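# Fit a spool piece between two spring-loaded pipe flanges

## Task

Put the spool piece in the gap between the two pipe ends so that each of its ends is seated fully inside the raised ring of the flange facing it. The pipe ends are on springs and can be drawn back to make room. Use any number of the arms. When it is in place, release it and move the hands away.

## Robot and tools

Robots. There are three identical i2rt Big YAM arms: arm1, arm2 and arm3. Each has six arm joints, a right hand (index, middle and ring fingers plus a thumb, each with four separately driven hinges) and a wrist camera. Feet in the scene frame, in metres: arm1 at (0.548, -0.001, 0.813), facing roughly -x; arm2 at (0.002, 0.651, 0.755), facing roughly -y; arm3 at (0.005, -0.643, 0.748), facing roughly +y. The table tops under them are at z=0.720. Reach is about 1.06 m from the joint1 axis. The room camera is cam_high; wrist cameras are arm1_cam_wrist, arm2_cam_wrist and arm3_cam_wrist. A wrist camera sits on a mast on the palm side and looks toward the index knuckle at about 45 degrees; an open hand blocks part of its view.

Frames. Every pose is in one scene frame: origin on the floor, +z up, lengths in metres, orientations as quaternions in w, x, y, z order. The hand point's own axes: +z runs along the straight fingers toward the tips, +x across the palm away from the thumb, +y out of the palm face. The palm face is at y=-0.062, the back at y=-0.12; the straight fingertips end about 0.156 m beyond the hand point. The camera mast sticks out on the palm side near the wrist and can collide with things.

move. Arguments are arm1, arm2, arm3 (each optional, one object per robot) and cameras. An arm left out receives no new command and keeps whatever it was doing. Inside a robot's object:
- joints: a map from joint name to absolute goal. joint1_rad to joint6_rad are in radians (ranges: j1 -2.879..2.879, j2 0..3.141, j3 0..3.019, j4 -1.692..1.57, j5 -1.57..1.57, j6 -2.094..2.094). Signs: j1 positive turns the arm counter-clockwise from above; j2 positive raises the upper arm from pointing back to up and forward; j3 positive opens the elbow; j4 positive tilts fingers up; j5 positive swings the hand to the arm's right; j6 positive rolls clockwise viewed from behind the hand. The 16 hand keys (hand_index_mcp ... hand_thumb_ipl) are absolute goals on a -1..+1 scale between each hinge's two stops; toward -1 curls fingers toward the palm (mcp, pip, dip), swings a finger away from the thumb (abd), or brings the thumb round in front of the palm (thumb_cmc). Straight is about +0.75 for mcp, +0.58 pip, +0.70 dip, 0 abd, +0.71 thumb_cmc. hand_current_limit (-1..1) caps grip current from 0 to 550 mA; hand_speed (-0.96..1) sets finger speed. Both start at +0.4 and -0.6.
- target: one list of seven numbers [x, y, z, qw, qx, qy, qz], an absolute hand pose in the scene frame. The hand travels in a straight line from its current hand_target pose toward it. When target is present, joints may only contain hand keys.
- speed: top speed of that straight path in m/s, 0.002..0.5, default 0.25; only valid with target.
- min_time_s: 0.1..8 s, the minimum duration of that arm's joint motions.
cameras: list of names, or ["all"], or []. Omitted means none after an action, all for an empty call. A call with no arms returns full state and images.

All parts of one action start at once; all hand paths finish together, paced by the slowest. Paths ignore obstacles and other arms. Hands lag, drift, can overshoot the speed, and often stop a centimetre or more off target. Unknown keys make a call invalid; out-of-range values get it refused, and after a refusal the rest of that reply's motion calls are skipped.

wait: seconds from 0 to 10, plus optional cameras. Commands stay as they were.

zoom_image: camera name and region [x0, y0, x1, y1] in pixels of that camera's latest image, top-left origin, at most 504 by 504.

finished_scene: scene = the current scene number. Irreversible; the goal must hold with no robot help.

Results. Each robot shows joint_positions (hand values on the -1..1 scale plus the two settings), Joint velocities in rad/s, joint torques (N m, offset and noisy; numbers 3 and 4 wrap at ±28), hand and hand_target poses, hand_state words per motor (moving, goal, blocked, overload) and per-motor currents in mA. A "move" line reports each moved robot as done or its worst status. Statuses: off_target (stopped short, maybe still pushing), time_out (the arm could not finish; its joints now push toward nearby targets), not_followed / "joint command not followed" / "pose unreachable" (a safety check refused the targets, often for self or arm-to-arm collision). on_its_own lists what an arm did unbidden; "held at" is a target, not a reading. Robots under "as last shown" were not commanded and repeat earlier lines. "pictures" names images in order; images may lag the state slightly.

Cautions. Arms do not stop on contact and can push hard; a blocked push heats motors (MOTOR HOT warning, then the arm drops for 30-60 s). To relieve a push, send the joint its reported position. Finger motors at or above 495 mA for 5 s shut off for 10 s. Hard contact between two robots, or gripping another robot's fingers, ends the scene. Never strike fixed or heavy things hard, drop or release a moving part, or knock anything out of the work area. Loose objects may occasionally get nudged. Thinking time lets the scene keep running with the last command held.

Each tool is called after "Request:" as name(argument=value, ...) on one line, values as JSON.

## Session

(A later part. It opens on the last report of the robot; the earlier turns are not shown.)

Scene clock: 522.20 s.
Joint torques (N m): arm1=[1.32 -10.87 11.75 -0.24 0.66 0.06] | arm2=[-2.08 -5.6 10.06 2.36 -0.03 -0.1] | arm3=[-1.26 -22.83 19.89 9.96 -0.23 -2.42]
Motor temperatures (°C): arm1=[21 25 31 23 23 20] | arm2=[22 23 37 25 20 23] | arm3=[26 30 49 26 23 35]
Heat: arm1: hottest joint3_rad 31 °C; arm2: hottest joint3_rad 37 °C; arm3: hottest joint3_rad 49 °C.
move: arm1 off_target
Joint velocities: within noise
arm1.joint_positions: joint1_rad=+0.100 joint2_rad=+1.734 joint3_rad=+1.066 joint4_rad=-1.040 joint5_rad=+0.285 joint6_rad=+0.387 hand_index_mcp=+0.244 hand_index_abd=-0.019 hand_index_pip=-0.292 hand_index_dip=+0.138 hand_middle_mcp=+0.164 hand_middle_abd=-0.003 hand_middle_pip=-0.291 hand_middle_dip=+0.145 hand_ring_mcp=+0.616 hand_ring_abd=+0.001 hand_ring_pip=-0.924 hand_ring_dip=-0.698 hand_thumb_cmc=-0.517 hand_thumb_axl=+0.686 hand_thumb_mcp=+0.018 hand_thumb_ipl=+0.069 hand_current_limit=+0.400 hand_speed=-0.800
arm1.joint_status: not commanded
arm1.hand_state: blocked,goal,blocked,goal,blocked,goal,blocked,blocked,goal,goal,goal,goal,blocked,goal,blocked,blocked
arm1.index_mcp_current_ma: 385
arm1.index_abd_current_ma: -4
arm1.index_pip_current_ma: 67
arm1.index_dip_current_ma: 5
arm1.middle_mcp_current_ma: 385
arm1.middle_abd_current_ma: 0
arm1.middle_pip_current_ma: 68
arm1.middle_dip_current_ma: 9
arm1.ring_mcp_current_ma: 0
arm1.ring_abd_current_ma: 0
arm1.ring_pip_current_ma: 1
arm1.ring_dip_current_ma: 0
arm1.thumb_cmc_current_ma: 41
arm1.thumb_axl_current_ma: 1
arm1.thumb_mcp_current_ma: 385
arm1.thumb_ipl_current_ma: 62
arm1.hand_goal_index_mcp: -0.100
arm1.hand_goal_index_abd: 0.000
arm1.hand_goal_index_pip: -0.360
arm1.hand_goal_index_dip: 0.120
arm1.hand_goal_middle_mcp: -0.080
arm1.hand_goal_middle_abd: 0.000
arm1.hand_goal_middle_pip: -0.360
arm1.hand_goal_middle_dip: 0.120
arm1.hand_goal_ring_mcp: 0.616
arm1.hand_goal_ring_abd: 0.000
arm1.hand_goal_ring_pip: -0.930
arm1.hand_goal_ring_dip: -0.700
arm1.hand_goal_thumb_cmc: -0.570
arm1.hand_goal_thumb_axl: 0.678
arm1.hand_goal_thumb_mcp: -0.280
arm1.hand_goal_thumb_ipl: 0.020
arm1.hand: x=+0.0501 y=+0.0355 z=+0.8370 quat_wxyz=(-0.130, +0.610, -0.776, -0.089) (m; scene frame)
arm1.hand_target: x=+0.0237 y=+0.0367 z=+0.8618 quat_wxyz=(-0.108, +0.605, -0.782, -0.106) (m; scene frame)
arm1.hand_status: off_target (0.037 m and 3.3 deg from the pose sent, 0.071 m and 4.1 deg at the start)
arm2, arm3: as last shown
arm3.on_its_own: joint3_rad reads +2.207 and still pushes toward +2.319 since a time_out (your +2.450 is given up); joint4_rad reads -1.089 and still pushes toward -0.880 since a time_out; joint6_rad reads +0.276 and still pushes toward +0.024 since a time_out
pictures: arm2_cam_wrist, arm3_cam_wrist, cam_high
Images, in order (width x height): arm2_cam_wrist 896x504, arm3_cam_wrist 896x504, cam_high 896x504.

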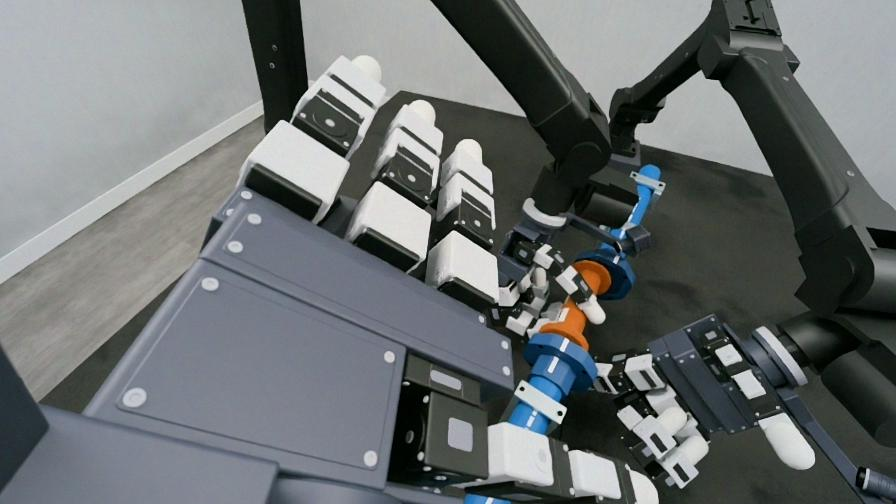

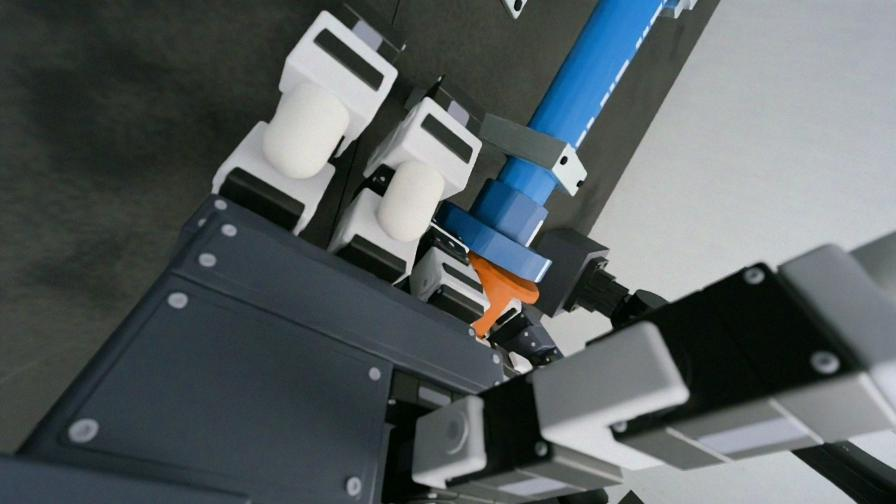

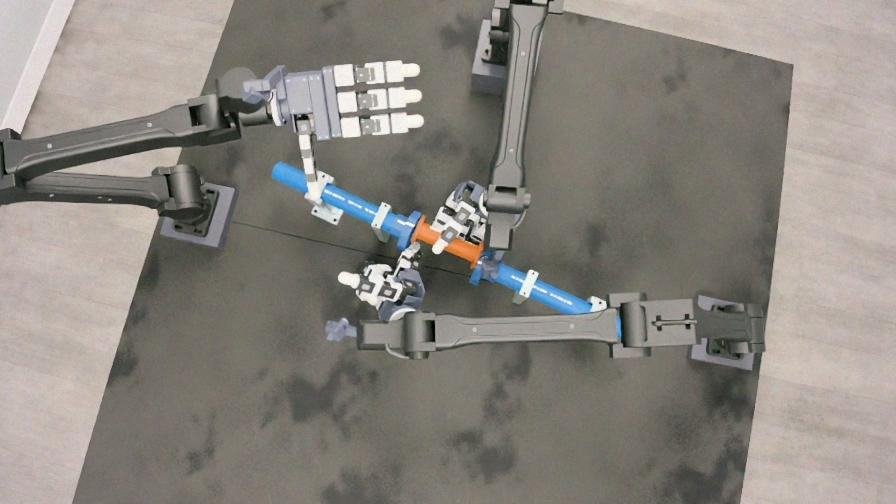

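Request:
move(arm1={"target": [0.018, 0.0365, 0.850, -0.1079, 0.605, -0.7818, -0.1058], "speed": 0.03}, cameras=["cam_high", "arm3_cam_wrist", "arm2_cam_wrist"])

Request:
zoom_image(camera="cam_high", region=[395, 185, 495, 285])

Request:
zoom_image(camera="arm2_cam_wrist", region=[560, 235, 650, 315])

Request:
zoom_image(camera="arm2_cam_wrist", region=[510, 310, 610, 400])

Request:
zoom_image(camera="arm3_cam_wrist", region=[450, 220, 570, 340])

Scene clock: 549.17 s.
Joint torques (N m): arm1=[1.32 -11.16 11.59 0.73 0.66 0.07] | arm2=[-2.26 -5.71 10.02 2.33 -0.04 -0.1] | arm3=[-0.38 -22.65 19.97 9.89 -0.24 -2.42]
Motor temperatures (°C): arm1=[21 27 36 23 23 20] | arm2=[22 23 37 25 20 23] | arm3=[26 30 50 26 23 38]
Heat: arm1: hottest joint3_rad 36 °C; arm2: hottest joint3_rad 37 °C; arm3: hottest joint3_rad 50 °C.
move: arm1 off_target
Joint velocities: within noise
arm1.joint_positions: joint1_rad=+0.100 joint2_rad=+1.759 joint3_rad=+1.066 joint4_rad=-1.040 joint5_rad=+0.285 joint6_rad=+0.386 hand_index_mcp=+0.244 hand_index_abd=-0.019 hand_index_pip=-0.292 hand_index_dip=+0.138 hand_middle_mcp=+0.164 hand_middle_abd=-0.003 hand_middle_pip=-0.291 hand_middle_dip=+0.145 hand_ring_mcp=+0.616 hand_ring_abd=+0.001 hand_ring_pip=-0.924 hand_ring_dip=-0.698 hand_thumb_cmc=-0.517 hand_thumb_axl=+0.686 hand_thumb_mcp=+0.018 hand_thumb_ipl=+0.069 hand_current_limit=+0.400 hand_speed=-0.800
arm1.joint_status: not commanded
arm1.hand_state: blocked,goal,blocked,goal,blocked,goal,blocked,blocked,goal,goal,goal,goal,blocked,goal,blocked,blocked
arm1.index_mcp_current_ma: 385
arm1.index_abd_current_ma: -4
arm1.index_pip_current_ma: 67
arm1.index_dip_current_ma: 5
arm1.middle_mcp_current_ma: 385
arm1.middle_abd_current_ma: 0
arm1.middle_pip_current_ma: 68
arm1.middle_dip_current_ma: 9
arm1.ring_mcp_current_ma: 0
arm1.ring_abd_current_ma: 0
arm1.ring_pip_current_ma: 1
arm1.ring_dip_current_ma: 0
arm1.thumb_cmc_current_ma: 41
arm1.thumb_axl_current_ma: 1
arm1.thumb_mcp_current_ma: 385
arm1.thumb_ipl_current_ma: 62
arm1.hand_goal_index_mcp: -0.100
arm1.hand_goal_index_abd: 0.000
arm1.hand_goal_index_pip: -0.360
arm1.hand_goal_index_dip: 0.120
arm1.hand_goal_middle_mcp: -0.080
arm1.hand_goal_middle_abd: 0.000
arm1.hand_goal_middle_pip: -0.360
arm1.hand_goal_middle_dip: 0.120
arm1.hand_goal_ring_mcp: 0.616
arm1.hand_goal_ring_abd: 0.000
arm1.hand_goal_ring_pip: -0.930
arm1.hand_goal_ring_dip: -0.700
arm1.hand_goal_thumb_cmc: -0.570
arm1.hand_goal_thumb_axl: 0.678
arm1.hand_goal_thumb_mcp: -0.280
arm1.hand_goal_thumb_ipl: 0.020
arm1.hand: x=+0.0528 y=+0.0358 z=+0.8252 quat_wxyz=(-0.141, +0.612, -0.774, -0.082) (m; scene frame)
arm1.hand_target: x=+0.0203 y=+0.0367 z=+0.8514 quat_wxyz=(-0.108, +0.605, -0.782, -0.106) (m; scene frame)
arm1.hand_status: off_target (0.043 m and 4.8 deg from the pose sent, 0.035 m and 3.3 deg at the start)
arm2, arm3: as last shown
arm3.index_pip_current_ma: 467
arm3.on_its_own: joint3_rad reads +2.207 and still pushes toward +2.319 since a time_out (your +2.450 is given up); joint4_rad reads -1.089 and still pushes toward -0.880 since a time_out; joint6_rad reads +0.276 and still pushes toward +0.024 since a time_out
pictures: arm2_cam_wrist, arm3_cam_wrist, cam_high
Images, in order (width x height): arm2_cam_wrist 896x504, arm3_cam_wrist 896x504, cam_high 896x504.

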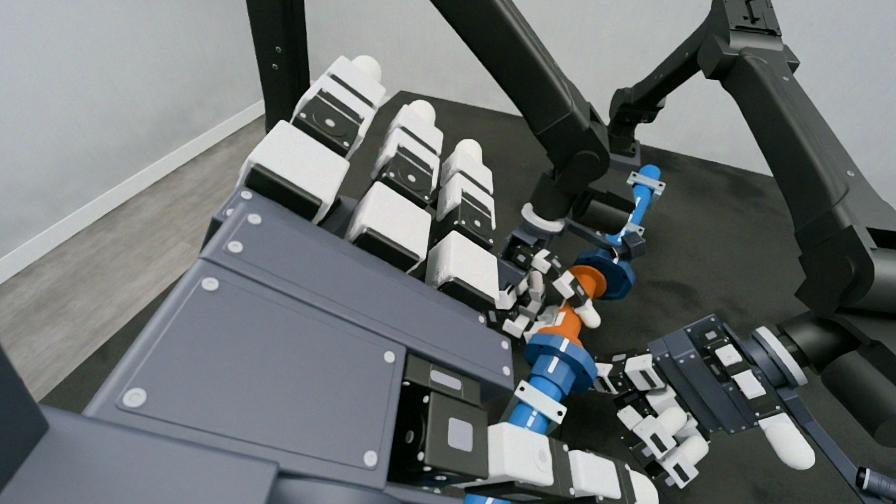

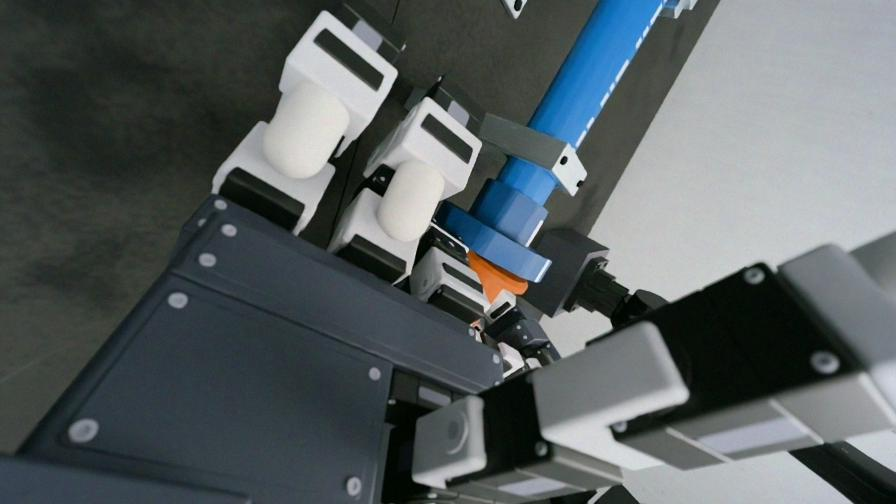

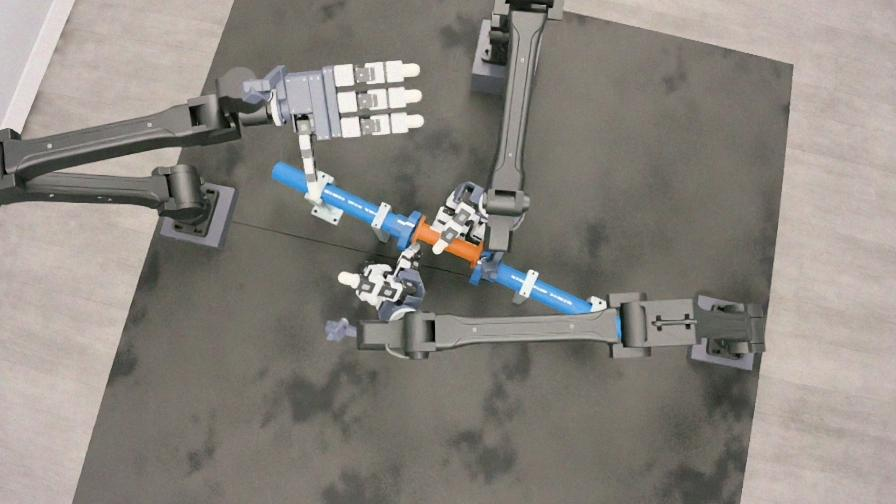

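Scaled by 5.040 from the camera's 896x504 image, which has a finer 1280x720 frame.

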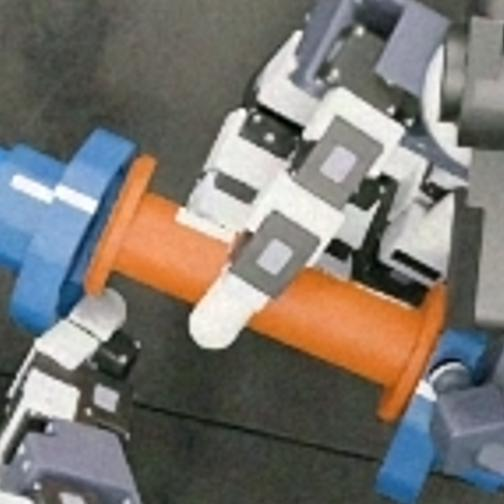

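Scaled by 5.600 from the camera's 896x504 image, which has a finer 1280x720 frame.

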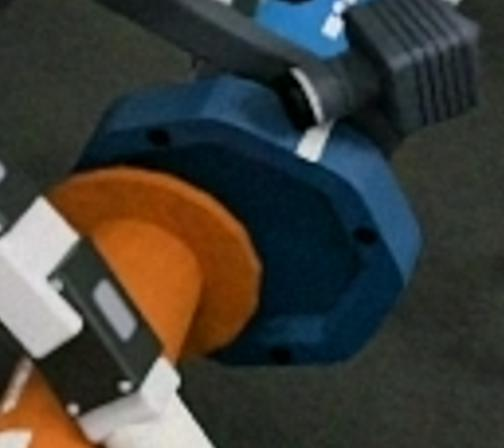

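Scaled by 5.040 from the camera's 896x504 image, which has a finer 1280x720 frame.

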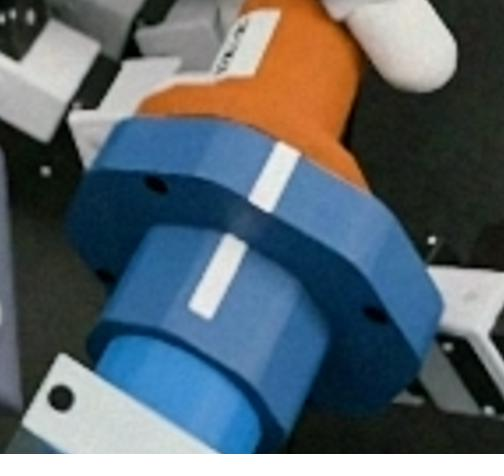

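Scaled by 4.200 from the camera's 896x504 image, which has a finer 1280x720 frame.

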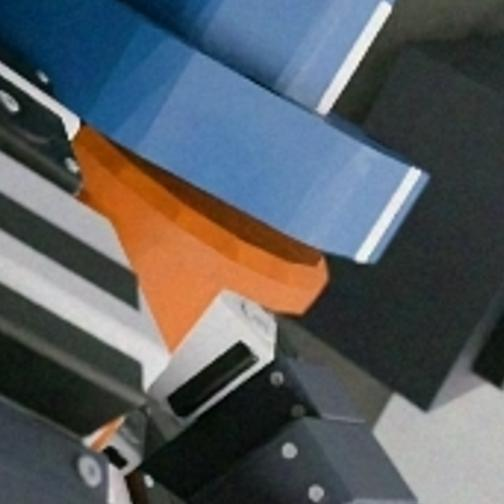

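Request:
move(arm1={"target": [0.001, 0.0365, 0.8500, -0.1079, 0.605, -0.7818, -0.1058], "speed": 0.03}, cameras=["cam_high", "arm3_cam_wrist", "arm2_cam_wrist"])

Request:
zoom_image(camera="cam_high", region=[395, 185, 495, 285])

Request:
zoom_image(camera="arm2_cam_wrist", region=[560, 235, 650, 315])

Request:
zoom_image(camera="arm2_cam_wrist", region=[510, 310, 610, 400])

Request:
zoom_image(camera="arm3_cam_wrist", region=[450, 220, 570, 340])

Scene clock: 553.27 s.
Joint torques (N m): arm1=[1.38 -11.16 12.26 0.17 0.62 0.04] | arm2=[-2.14 -5.66 10.02 2.33 -0.03 -0.11] | arm3=[-1.03 -22.95 19.82 9.91 -0.23 -2.42]
Motor temperatures (°C): arm1=[21 27 36 23 23 20] | arm2=[22 23 37 25 20 23] | arm3=[26 30 50 26 23 38]
Heat: arm1: hottest joint3_rad 36 °C; arm2: hottest joint3_rad 37 °C; arm3: hottest joint3_rad 50 °C.
move: arm1 off_target
Joint velocities: within noise
arm1.joint_positions: joint1_rad=+0.096 joint2_rad=+1.789 joint3_rad=+1.112 joint4_rad=-1.040 joint5_rad=+0.287 joint6_rad=+0.384 hand_index_mcp=+0.244 hand_index_abd=-0.019 hand_index_pip=-0.292 hand_index_dip=+0.137 hand_middle_mcp=+0.164 hand_middle_abd=-0.003 hand_middle_pip=-0.291 hand_middle_dip=+0.145 hand_ring_mcp=+0.616 hand_ring_abd=+0.001 hand_ring_pip=-0.924 hand_ring_dip=-0.698 hand_thumb_cmc=-0.517 hand_thumb_axl=+0.686 hand_thumb_mcp=+0.018 hand_thumb_ipl=+0.069 hand_current_limit=+0.400 hand_speed=-0.800
arm1.joint_status: not commanded
arm1.hand_state: blocked,goal,blocked,goal,blocked,goal,blocked,blocked,goal,goal,goal,goal,blocked,goal,blocked,blocked
arm1.index_mcp_current_ma: 385
arm1.index_abd_current_ma: -4
arm1.index_pip_current_ma: 67
arm1.index_dip_current_ma: 4
arm1.middle_mcp_current_ma: 385
arm1.middle_abd_current_ma: 0
arm1.middle_pip_current_ma: 68
arm1.middle_dip_current_ma: 9
arm1.ring_mcp_current_ma: 0
arm1.ring_abd_current_ma: 0
arm1.ring_pip_current_ma: 1
arm1.ring_dip_current_ma: 0
arm1.thumb_cmc_current_ma: 41
arm1.thumb_axl_current_ma: 1
arm1.thumb_mcp_current_ma: 385
arm1.thumb_ipl_current_ma: 62
arm1.hand_goal_index_mcp: -0.100
arm1.hand_goal_index_abd: 0.000
arm1.hand_goal_index_pip: -0.360
arm1.hand_goal_index_dip: 0.120
arm1.hand_goal_middle_mcp: -0.080
arm1.hand_goal_middle_abd: 0.000
arm1.hand_goal_middle_pip: -0.360
arm1.hand_goal_middle_dip: 0.120
arm1.hand_goal_ring_mcp: 0.616
arm1.hand_goal_ring_abd: 0.000
arm1.hand_goal_ring_pip: -0.930
arm1.hand_goal_ring_dip: -0.700
arm1.hand_goal_thumb_cmc: -0.570
arm1.hand_goal_thumb_axl: 0.678
arm1.hand_goal_thumb_mcp: -0.280
arm1.hand_goal_thumb_ipl: 0.020
arm1.hand: x=+0.0346 y=+0.0354 z=+0.8265 quat_wxyz=(-0.135, +0.610, -0.776, -0.087) (m; scene frame)
arm1.hand_target: x=+0.0032 y=+0.0365 z=+0.8513 quat_wxyz=(-0.108, +0.605, -0.782, -0.106) (m; scene frame)
arm1.hand_status: off_target (0.041 m and 3.9 deg from the pose sent, 0.057 m and 4.8 deg at the start)
arm2, arm3: as last shown
arm3.index_pip_current_ma: 468
arm3.on_its_own: joint3_rad reads +2.207 and still pushes toward +2.319 since a time_out (your +2.450 is given up); joint4_rad reads -1.089 and still pushes toward -0.880 since a time_out; joint6_rad reads +0.276 and still pushes toward +0.024 since a time_out
pictures: arm2_cam_wrist, arm3_cam_wrist, cam_high
Images, in order (width x height): arm2_cam_wrist 896x504, arm3_cam_wrist 896x504, cam_high 896x504.

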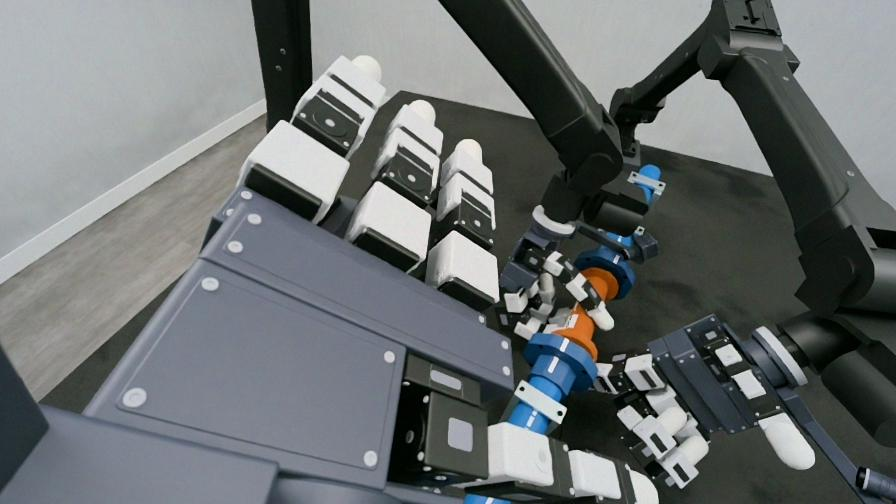

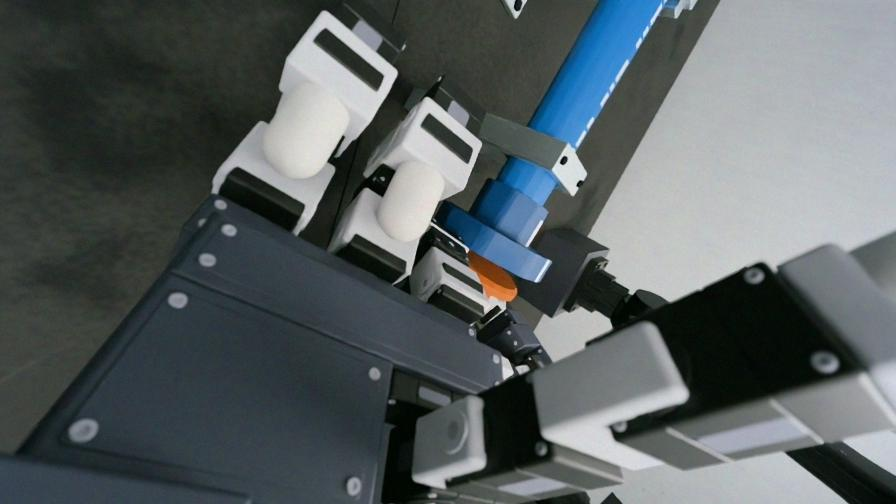

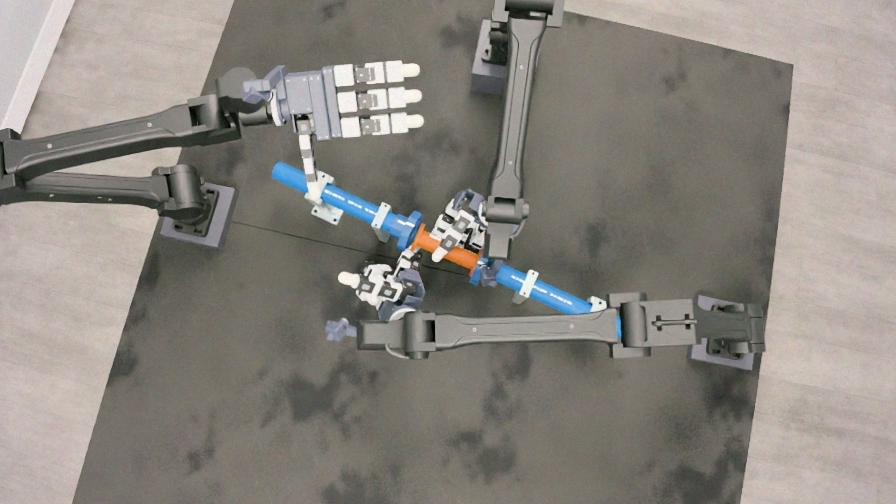

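Scaled by 5.040 from the camera's 896x504 image, which has a finer 1280x720 frame.

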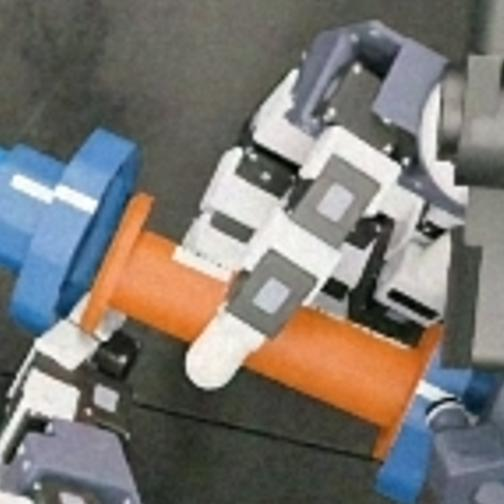

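Scaled by 5.600 from the camera's 896x504 image, which has a finer 1280x720 frame.

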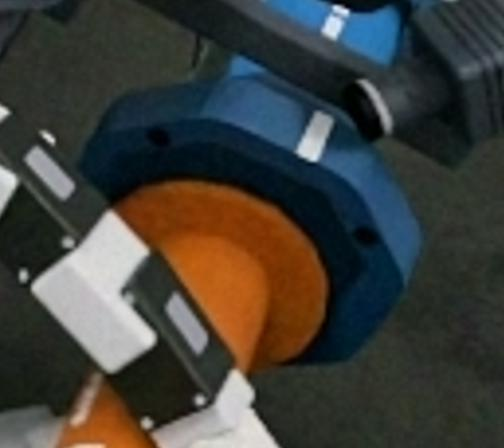

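Scaled by 5.040 from the camera's 896x504 image, which has a finer 1280x720 frame.

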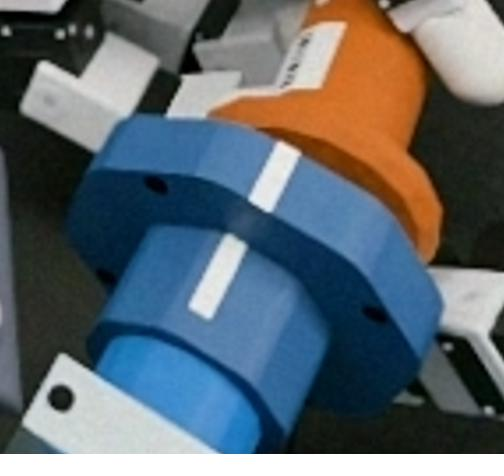

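Scaled by 4.200 from the camera's 896x504 image, which has a finer 1280x720 frame.

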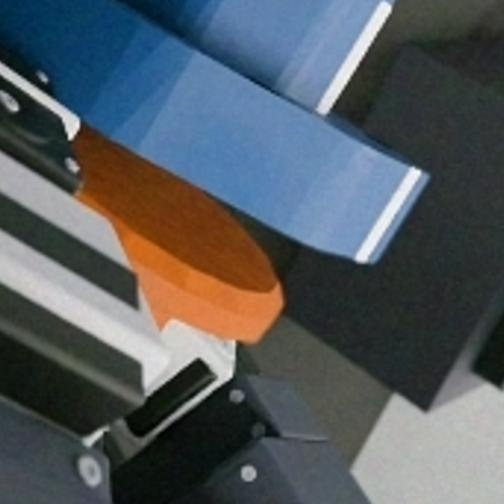

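Request:
zoom_image(camera="cam_high", region=[395, 205, 445, 255])

Request:
zoom_image(camera="cam_high", region=[450, 235, 500, 285])

Scaled by 10.080 from the camera's 896x504 image, which has a finer 1280x720 frame.

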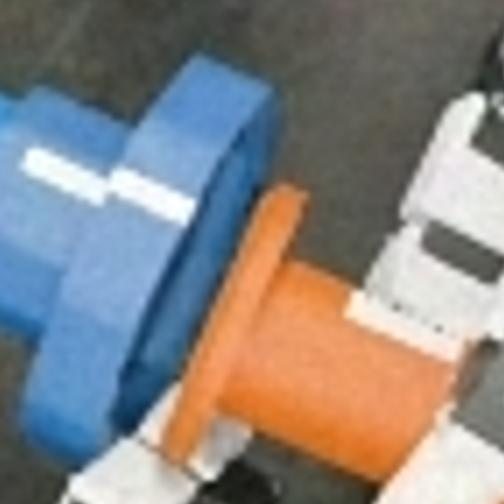

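Scaled by 10.080 from the camera's 896x504 image, which has a finer 1280x720 frame.

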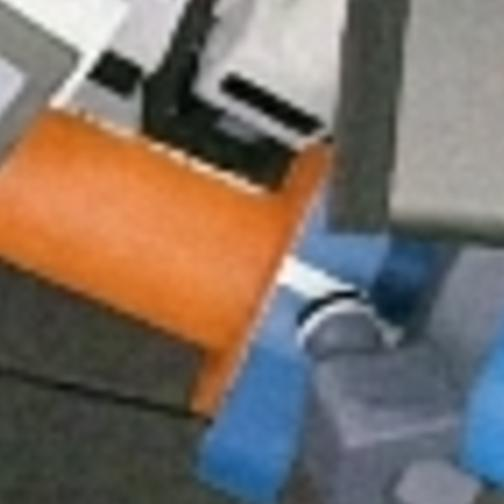

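Request:
move(arm1={"target": [0.005, 0.0327, 0.8460, -0.0835, 0.5943, -0.7968, -0.0813], "speed": 0.03}, cameras=["cam_high", "arm3_cam_wrist", "arm2_cam_wrist"])

Request:
zoom_image(camera="cam_high", region=[395, 205, 445, 255])

Request:
zoom_image(camera="cam_high", region=[450, 235, 500, 285])

Request:
zoom_image(camera="arm2_cam_wrist", region=[560, 235, 650, 315])

Request:
zoom_image(camera="arm2_cam_wrist", region=[510, 310, 610, 400])

Request:
zoom_image(camera="arm3_cam_wrist", region=[450, 220, 570, 340])

Scene clock: 565.80 s.
Joint torques (N m): arm1=[1.32 -11.99 11.21 0.88 0.31 0.03] | arm2=[-2.14 -5.66 10 2.36 -0.04 -0.1] | arm3=[-0.73 -22.71 19.93 9.91 -0.2 -2.41]
Motor temperatures (°C): arm1=[21 26 37 23 23 20] | arm2=[22 23 37 25 20 23] | arm3=[26 30 51 27 23 39]
Heat: arm1: hottest joint3_rad 37 °C; arm2: hottest joint3_rad 37 °C; arm3: hottest joint3_rad 51 °C.
move: arm1 off_target
Joint velocities: within noise
arm1.joint_positions: joint1_rad=+0.087 joint2_rad=+1.789 joint3_rad=+1.112 joint4_rad=-1.040 joint5_rad=+0.226 joint6_rad=+0.405 hand_index_mcp=+0.244 hand_index_abd=-0.019 hand_index_pip=-0.292 hand_index_dip=+0.135 hand_middle_mcp=+0.164 hand_middle_abd=-0.003 hand_middle_pip=-0.291 hand_middle_dip=+0.148 hand_ring_mcp=+0.616 hand_ring_abd=+0.001 hand_ring_pip=-0.924 hand_ring_dip=-0.698 hand_thumb_cmc=-0.517 hand_thumb_axl=+0.683 hand_thumb_mcp=+0.018 hand_thumb_ipl=+0.069 hand_current_limit=+0.400 hand_speed=-0.800
arm1.joint_status: not commanded
arm1.hand_state: blocked,goal,blocked,goal,blocked,goal,blocked,blocked,goal,goal,goal,goal,blocked,goal,blocked,blocked
arm1.index_mcp_current_ma: 385
arm1.index_abd_current_ma: -4
arm1.index_pip_current_ma: 67
arm1.index_dip_current_ma: 3
arm1.middle_mcp_current_ma: 385
arm1.middle_abd_current_ma: 0
arm1.middle_pip_current_ma: 68
arm1.middle_dip_current_ma: 12
arm1.ring_mcp_current_ma: 0
arm1.ring_abd_current_ma: 0
arm1.ring_pip_current_ma: 1
arm1.ring_dip_current_ma: 0
arm1.thumb_cmc_current_ma: 41
arm1.thumb_axl_current_ma: 1
arm1.thumb_mcp_current_ma: 385
arm1.thumb_ipl_current_ma: 62
arm1.hand_goal_index_mcp: -0.100
arm1.hand_goal_index_abd: 0.000
arm1.hand_goal_index_pip: -0.360
arm1.hand_goal_index_dip: 0.120
arm1.hand_goal_middle_mcp: -0.080
arm1.hand_goal_middle_abd: 0.000
arm1.hand_goal_middle_pip: -0.360
arm1.hand_goal_middle_dip: 0.120
arm1.hand_goal_ring_mcp: 0.616
arm1.hand_goal_ring_abd: 0.000
arm1.hand_goal_ring_pip: -0.930
arm1.hand_goal_ring_dip: -0.700
arm1.hand_goal_thumb_cmc: -0.570
arm1.hand_goal_thumb_axl: 0.678
arm1.hand_goal_thumb_mcp: -0.280
arm1.hand_goal_thumb_ipl: 0.020
arm1.hand: x=+0.0377 y=+0.0324 z=+0.8212 quat_wxyz=(-0.119, +0.599, -0.789, -0.061) (m; scene frame)
arm1.hand_target: x=+0.0070 y=+0.0327 z=+0.8474 quat_wxyz=(-0.083, +0.594, -0.796, -0.081) (m; scene frame)
arm1.hand_status: off_target (0.041 m and 4.8 deg from the pose sent, 0.036 m and 6.6 deg at the start)
arm2, arm3: as last shown
arm3.index_pip_current_ma: 467
arm3.on_its_own: joint3_rad reads +2.207 and still pushes toward +2.319 since a time_out (your +2.450 is given up); joint4_rad reads -1.089 and still pushes toward -0.880 since a time_out; joint6_rad reads +0.276 and still pushes toward +0.024 since a time_out
pictures: arm2_cam_wrist, arm3_cam_wrist, cam_high
Images, in order (width x height): arm2_cam_wrist 896x504, arm3_cam_wrist 896x504, cam_high 896x504.

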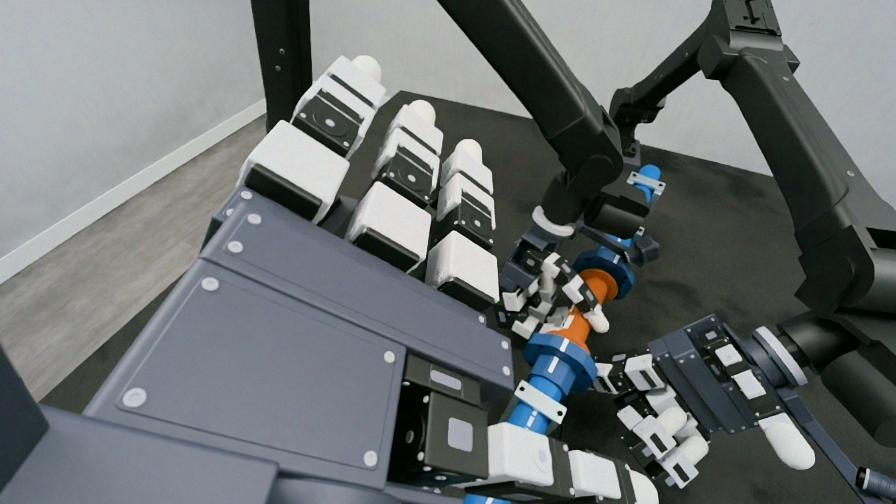

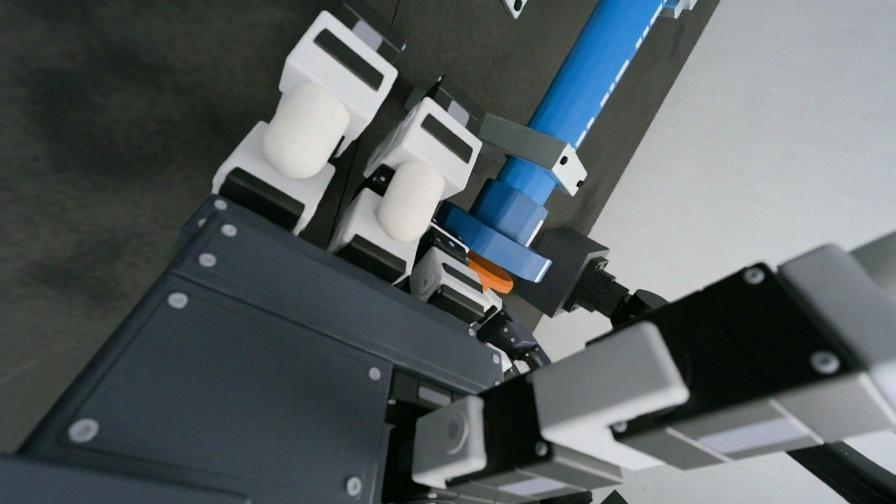

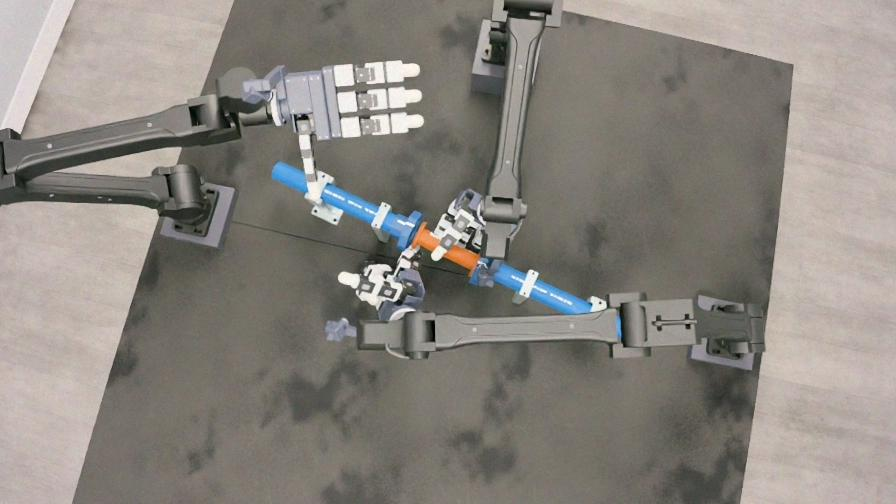

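Scaled by 10.080 from the camera's 896x504 image, which has a finer 1280x720 frame.

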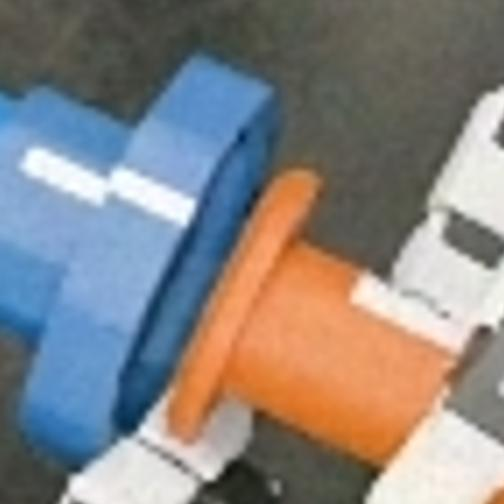

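Scaled by 10.080 from the camera's 896x504 image, which has a finer 1280x720 frame.

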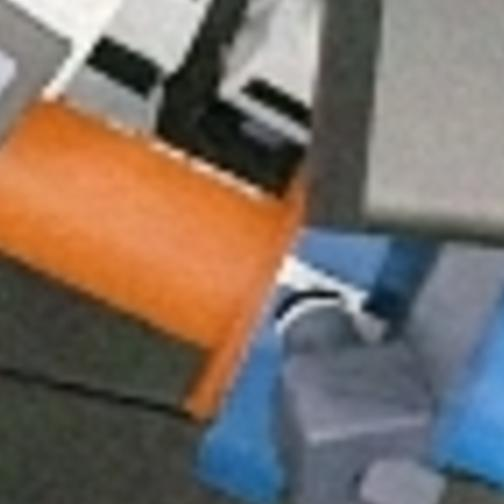

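Scaled by 5.600 from the camera's 896x504 image, which has a finer 1280x720 frame.

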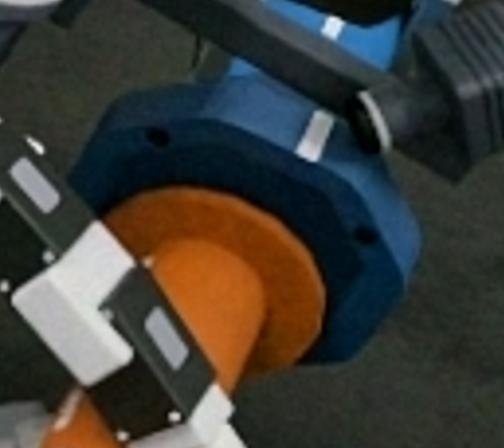

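Scaled by 5.040 from the camera's 896x504 image, which has a finer 1280x720 frame.

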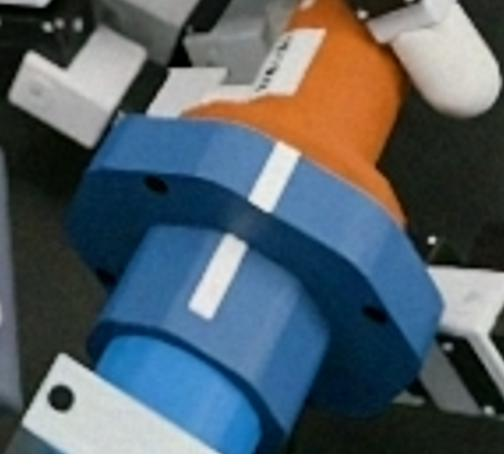

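Scaled by 4.200 from the camera's 896x504 image, which has a finer 1280x720 frame.

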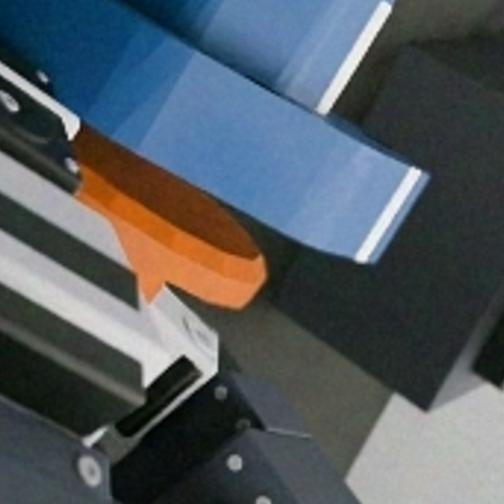

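Request:
move(arm1={"target": [0.004, 0.0307, 0.8535, -0.0835, 0.5943, -0.7968, -0.0813], "speed": 0.03}, cameras=["cam_high", "arm3_cam_wrist", "arm2_cam_wrist"])

Request:
zoom_image(camera="cam_high", region=[450, 235, 500, 285])

Request:
zoom_image(camera="arm2_cam_wrist", region=[560, 235, 650, 315])

Request:
zoom_image(camera="arm3_cam_wrist", region=[450, 220, 570, 340])

Scene clock: 571.53 s.
Joint torques (N m): arm1=[1.61 -12.57 12 -0.01 0.33 0.05] | arm2=[-2.32 -5.71 10.03 2.3 -0.03 -0.1] | arm3=[-1.14 -22.71 19.88 9.96 -0.21 -2.41]
Motor temperatures (°C): arm1=[21 26 37 23 23 20] | arm2=[22 23 37 25 20 23] | arm3=[26 30 51 27 23 39]
Heat: arm1: hottest joint3_rad 37 °C; arm2: hottest joint3_rad 37 °C; arm3: hottest joint3_rad 51 °C.
move: arm1 off_target
Joint velocities: within noise
arm1.joint_positions: joint1_rad=+0.087 joint2_rad=+1.789 joint3_rad=+1.112 joint4_rad=-1.040 joint5_rad=+0.225 joint6_rad=+0.407 hand_index_mcp=+0.244 hand_index_abd=-0.019 hand_index_pip=-0.292 hand_index_dip=+0.135 hand_middle_mcp=+0.164 hand_middle_abd=-0.003 hand_middle_pip=-0.291 hand_middle_dip=+0.148 hand_ring_mcp=+0.616 hand_ring_abd=+0.001 hand_ring_pip=-0.924 hand_ring_dip=-0.698 hand_thumb_cmc=-0.517 hand_thumb_axl=+0.683 hand_thumb_mcp=+0.018 hand_thumb_ipl=+0.069 hand_current_limit=+0.400 hand_speed=-0.800
arm1.joint_status: not commanded
arm1.hand_state: blocked,goal,blocked,goal,blocked,goal,blocked,blocked,goal,goal,goal,goal,blocked,goal,blocked,blocked
arm1.index_mcp_current_ma: 385
arm1.index_abd_current_ma: -4
arm1.index_pip_current_ma: 67
arm1.index_dip_current_ma: 3
arm1.middle_mcp_current_ma: 385
arm1.middle_abd_current_ma: 0
arm1.middle_pip_current_ma: 68
arm1.middle_dip_current_ma: 12
arm1.ring_mcp_current_ma: 0
arm1.ring_abd_current_ma: 0
arm1.ring_pip_current_ma: 1
arm1.ring_dip_current_ma: 0
arm1.thumb_cmc_current_ma: 41
arm1.thumb_axl_current_ma: 1
arm1.thumb_mcp_current_ma: 385
arm1.thumb_ipl_current_ma: 62
arm1.hand_goal_index_mcp: -0.100
arm1.hand_goal_index_abd: 0.000
arm1.hand_goal_index_pip: -0.360
arm1.hand_goal_index_dip: 0.120
arm1.hand_goal_middle_mcp: -0.080
arm1.hand_goal_middle_abd: 0.000
arm1.hand_goal_middle_pip: -0.360
arm1.hand_goal_middle_dip: 0.120
arm1.hand_goal_ring_mcp: 0.616
arm1.hand_goal_ring_abd: 0.000
arm1.hand_goal_ring_pip: -0.930
arm1.hand_goal_ring_dip: -0.700
arm1.hand_goal_thumb_cmc: -0.570
arm1.hand_goal_thumb_axl: 0.678
arm1.hand_goal_thumb_mcp: -0.280
arm1.hand_goal_thumb_ipl: 0.020
arm1.hand: x=+0.0378 y=+0.0324 z=+0.8212 quat_wxyz=(-0.119, +0.598, -0.790, -0.061) (m; scene frame)
arm1.hand_target: x=+0.0063 y=+0.0308 z=+0.8546 quat_wxyz=(-0.083, +0.594, -0.796, -0.081) (m; scene frame)
arm1.hand_status: off_target (0.047 m and 4.8 deg from the pose sent, 0.047 m and 4.8 deg at the start)
arm2, arm3: as last shown
arm3.index_pip_current_ma: 468
arm3.on_its_own: joint3_rad reads +2.207 and still pushes toward +2.319 since a time_out (your +2.450 is given up); joint4_rad reads -1.089 and still pushes toward -0.880 since a time_out; joint6_rad reads +0.276 and still pushes toward +0.024 since a time_out
pictures: arm2_cam_wrist, arm3_cam_wrist, cam_high
Images, in order (width x height): arm2_cam_wrist 896x504, arm3_cam_wrist 896x504, cam_high 896x504.

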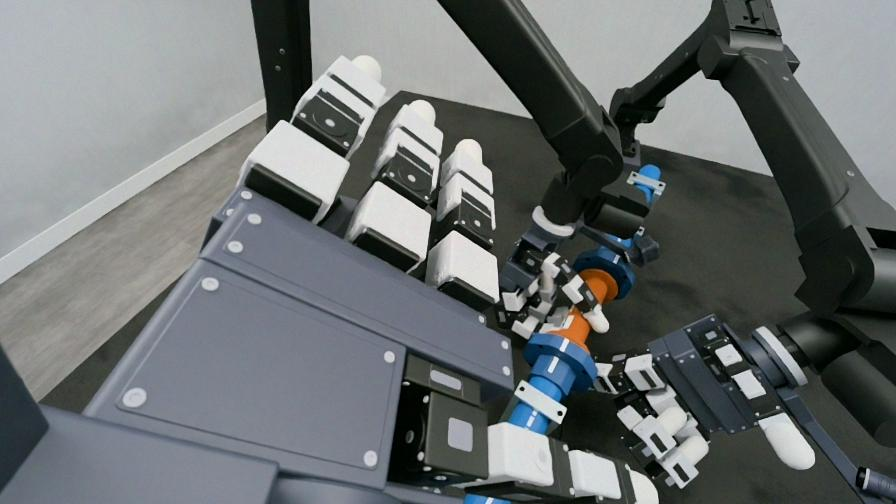

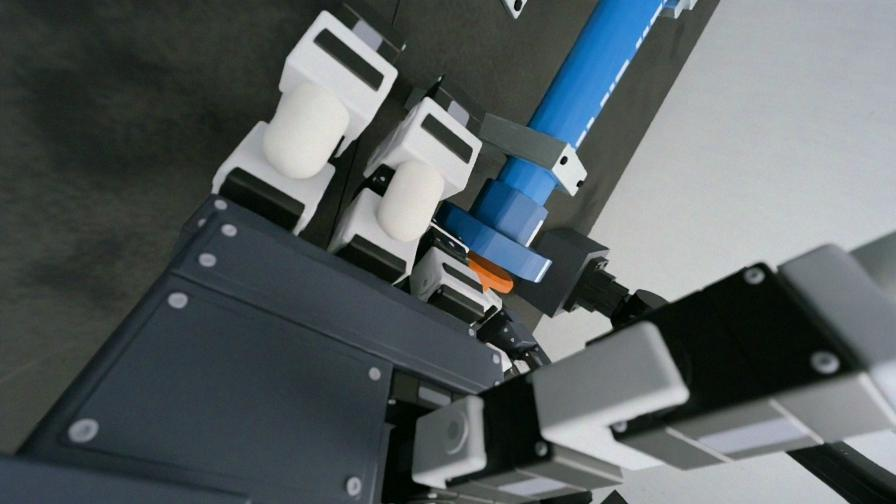

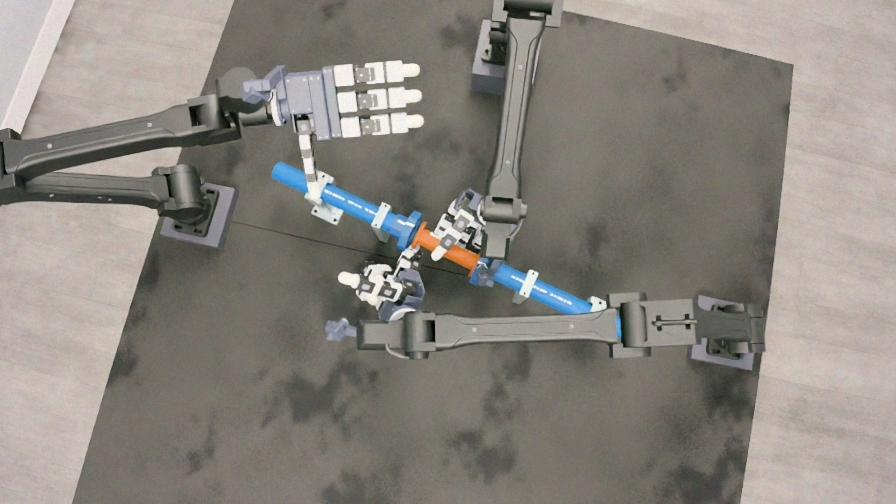

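Scaled by 10.080 from the camera's 896x504 image, which has a finer 1280x720 frame.

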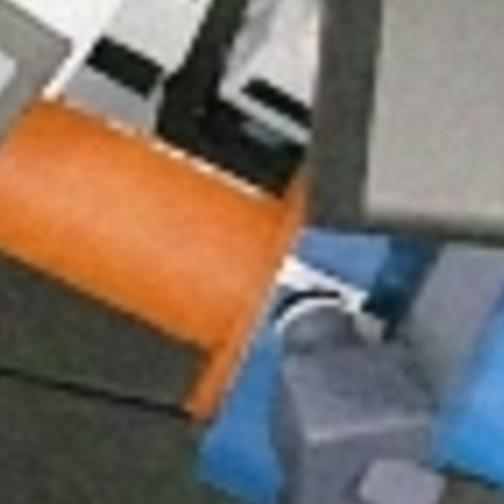

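Scaled by 5.600 from the camera's 896x504 image, which has a finer 1280x720 frame.

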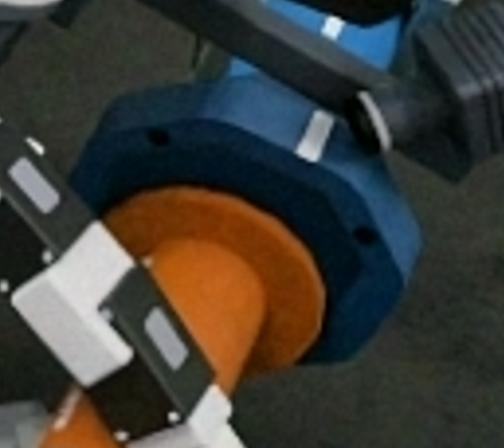

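Scaled by 4.200 from the camera's 896x504 image, which has a finer 1280x720 frame.

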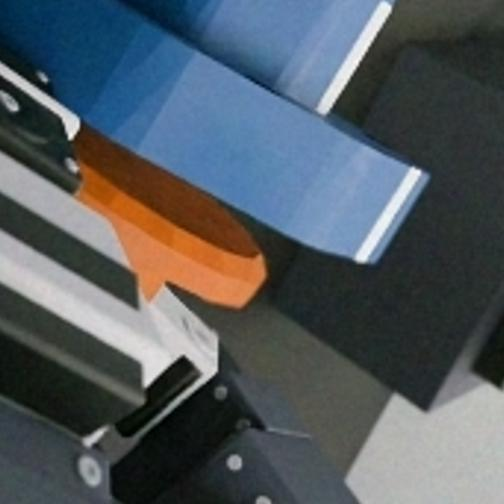

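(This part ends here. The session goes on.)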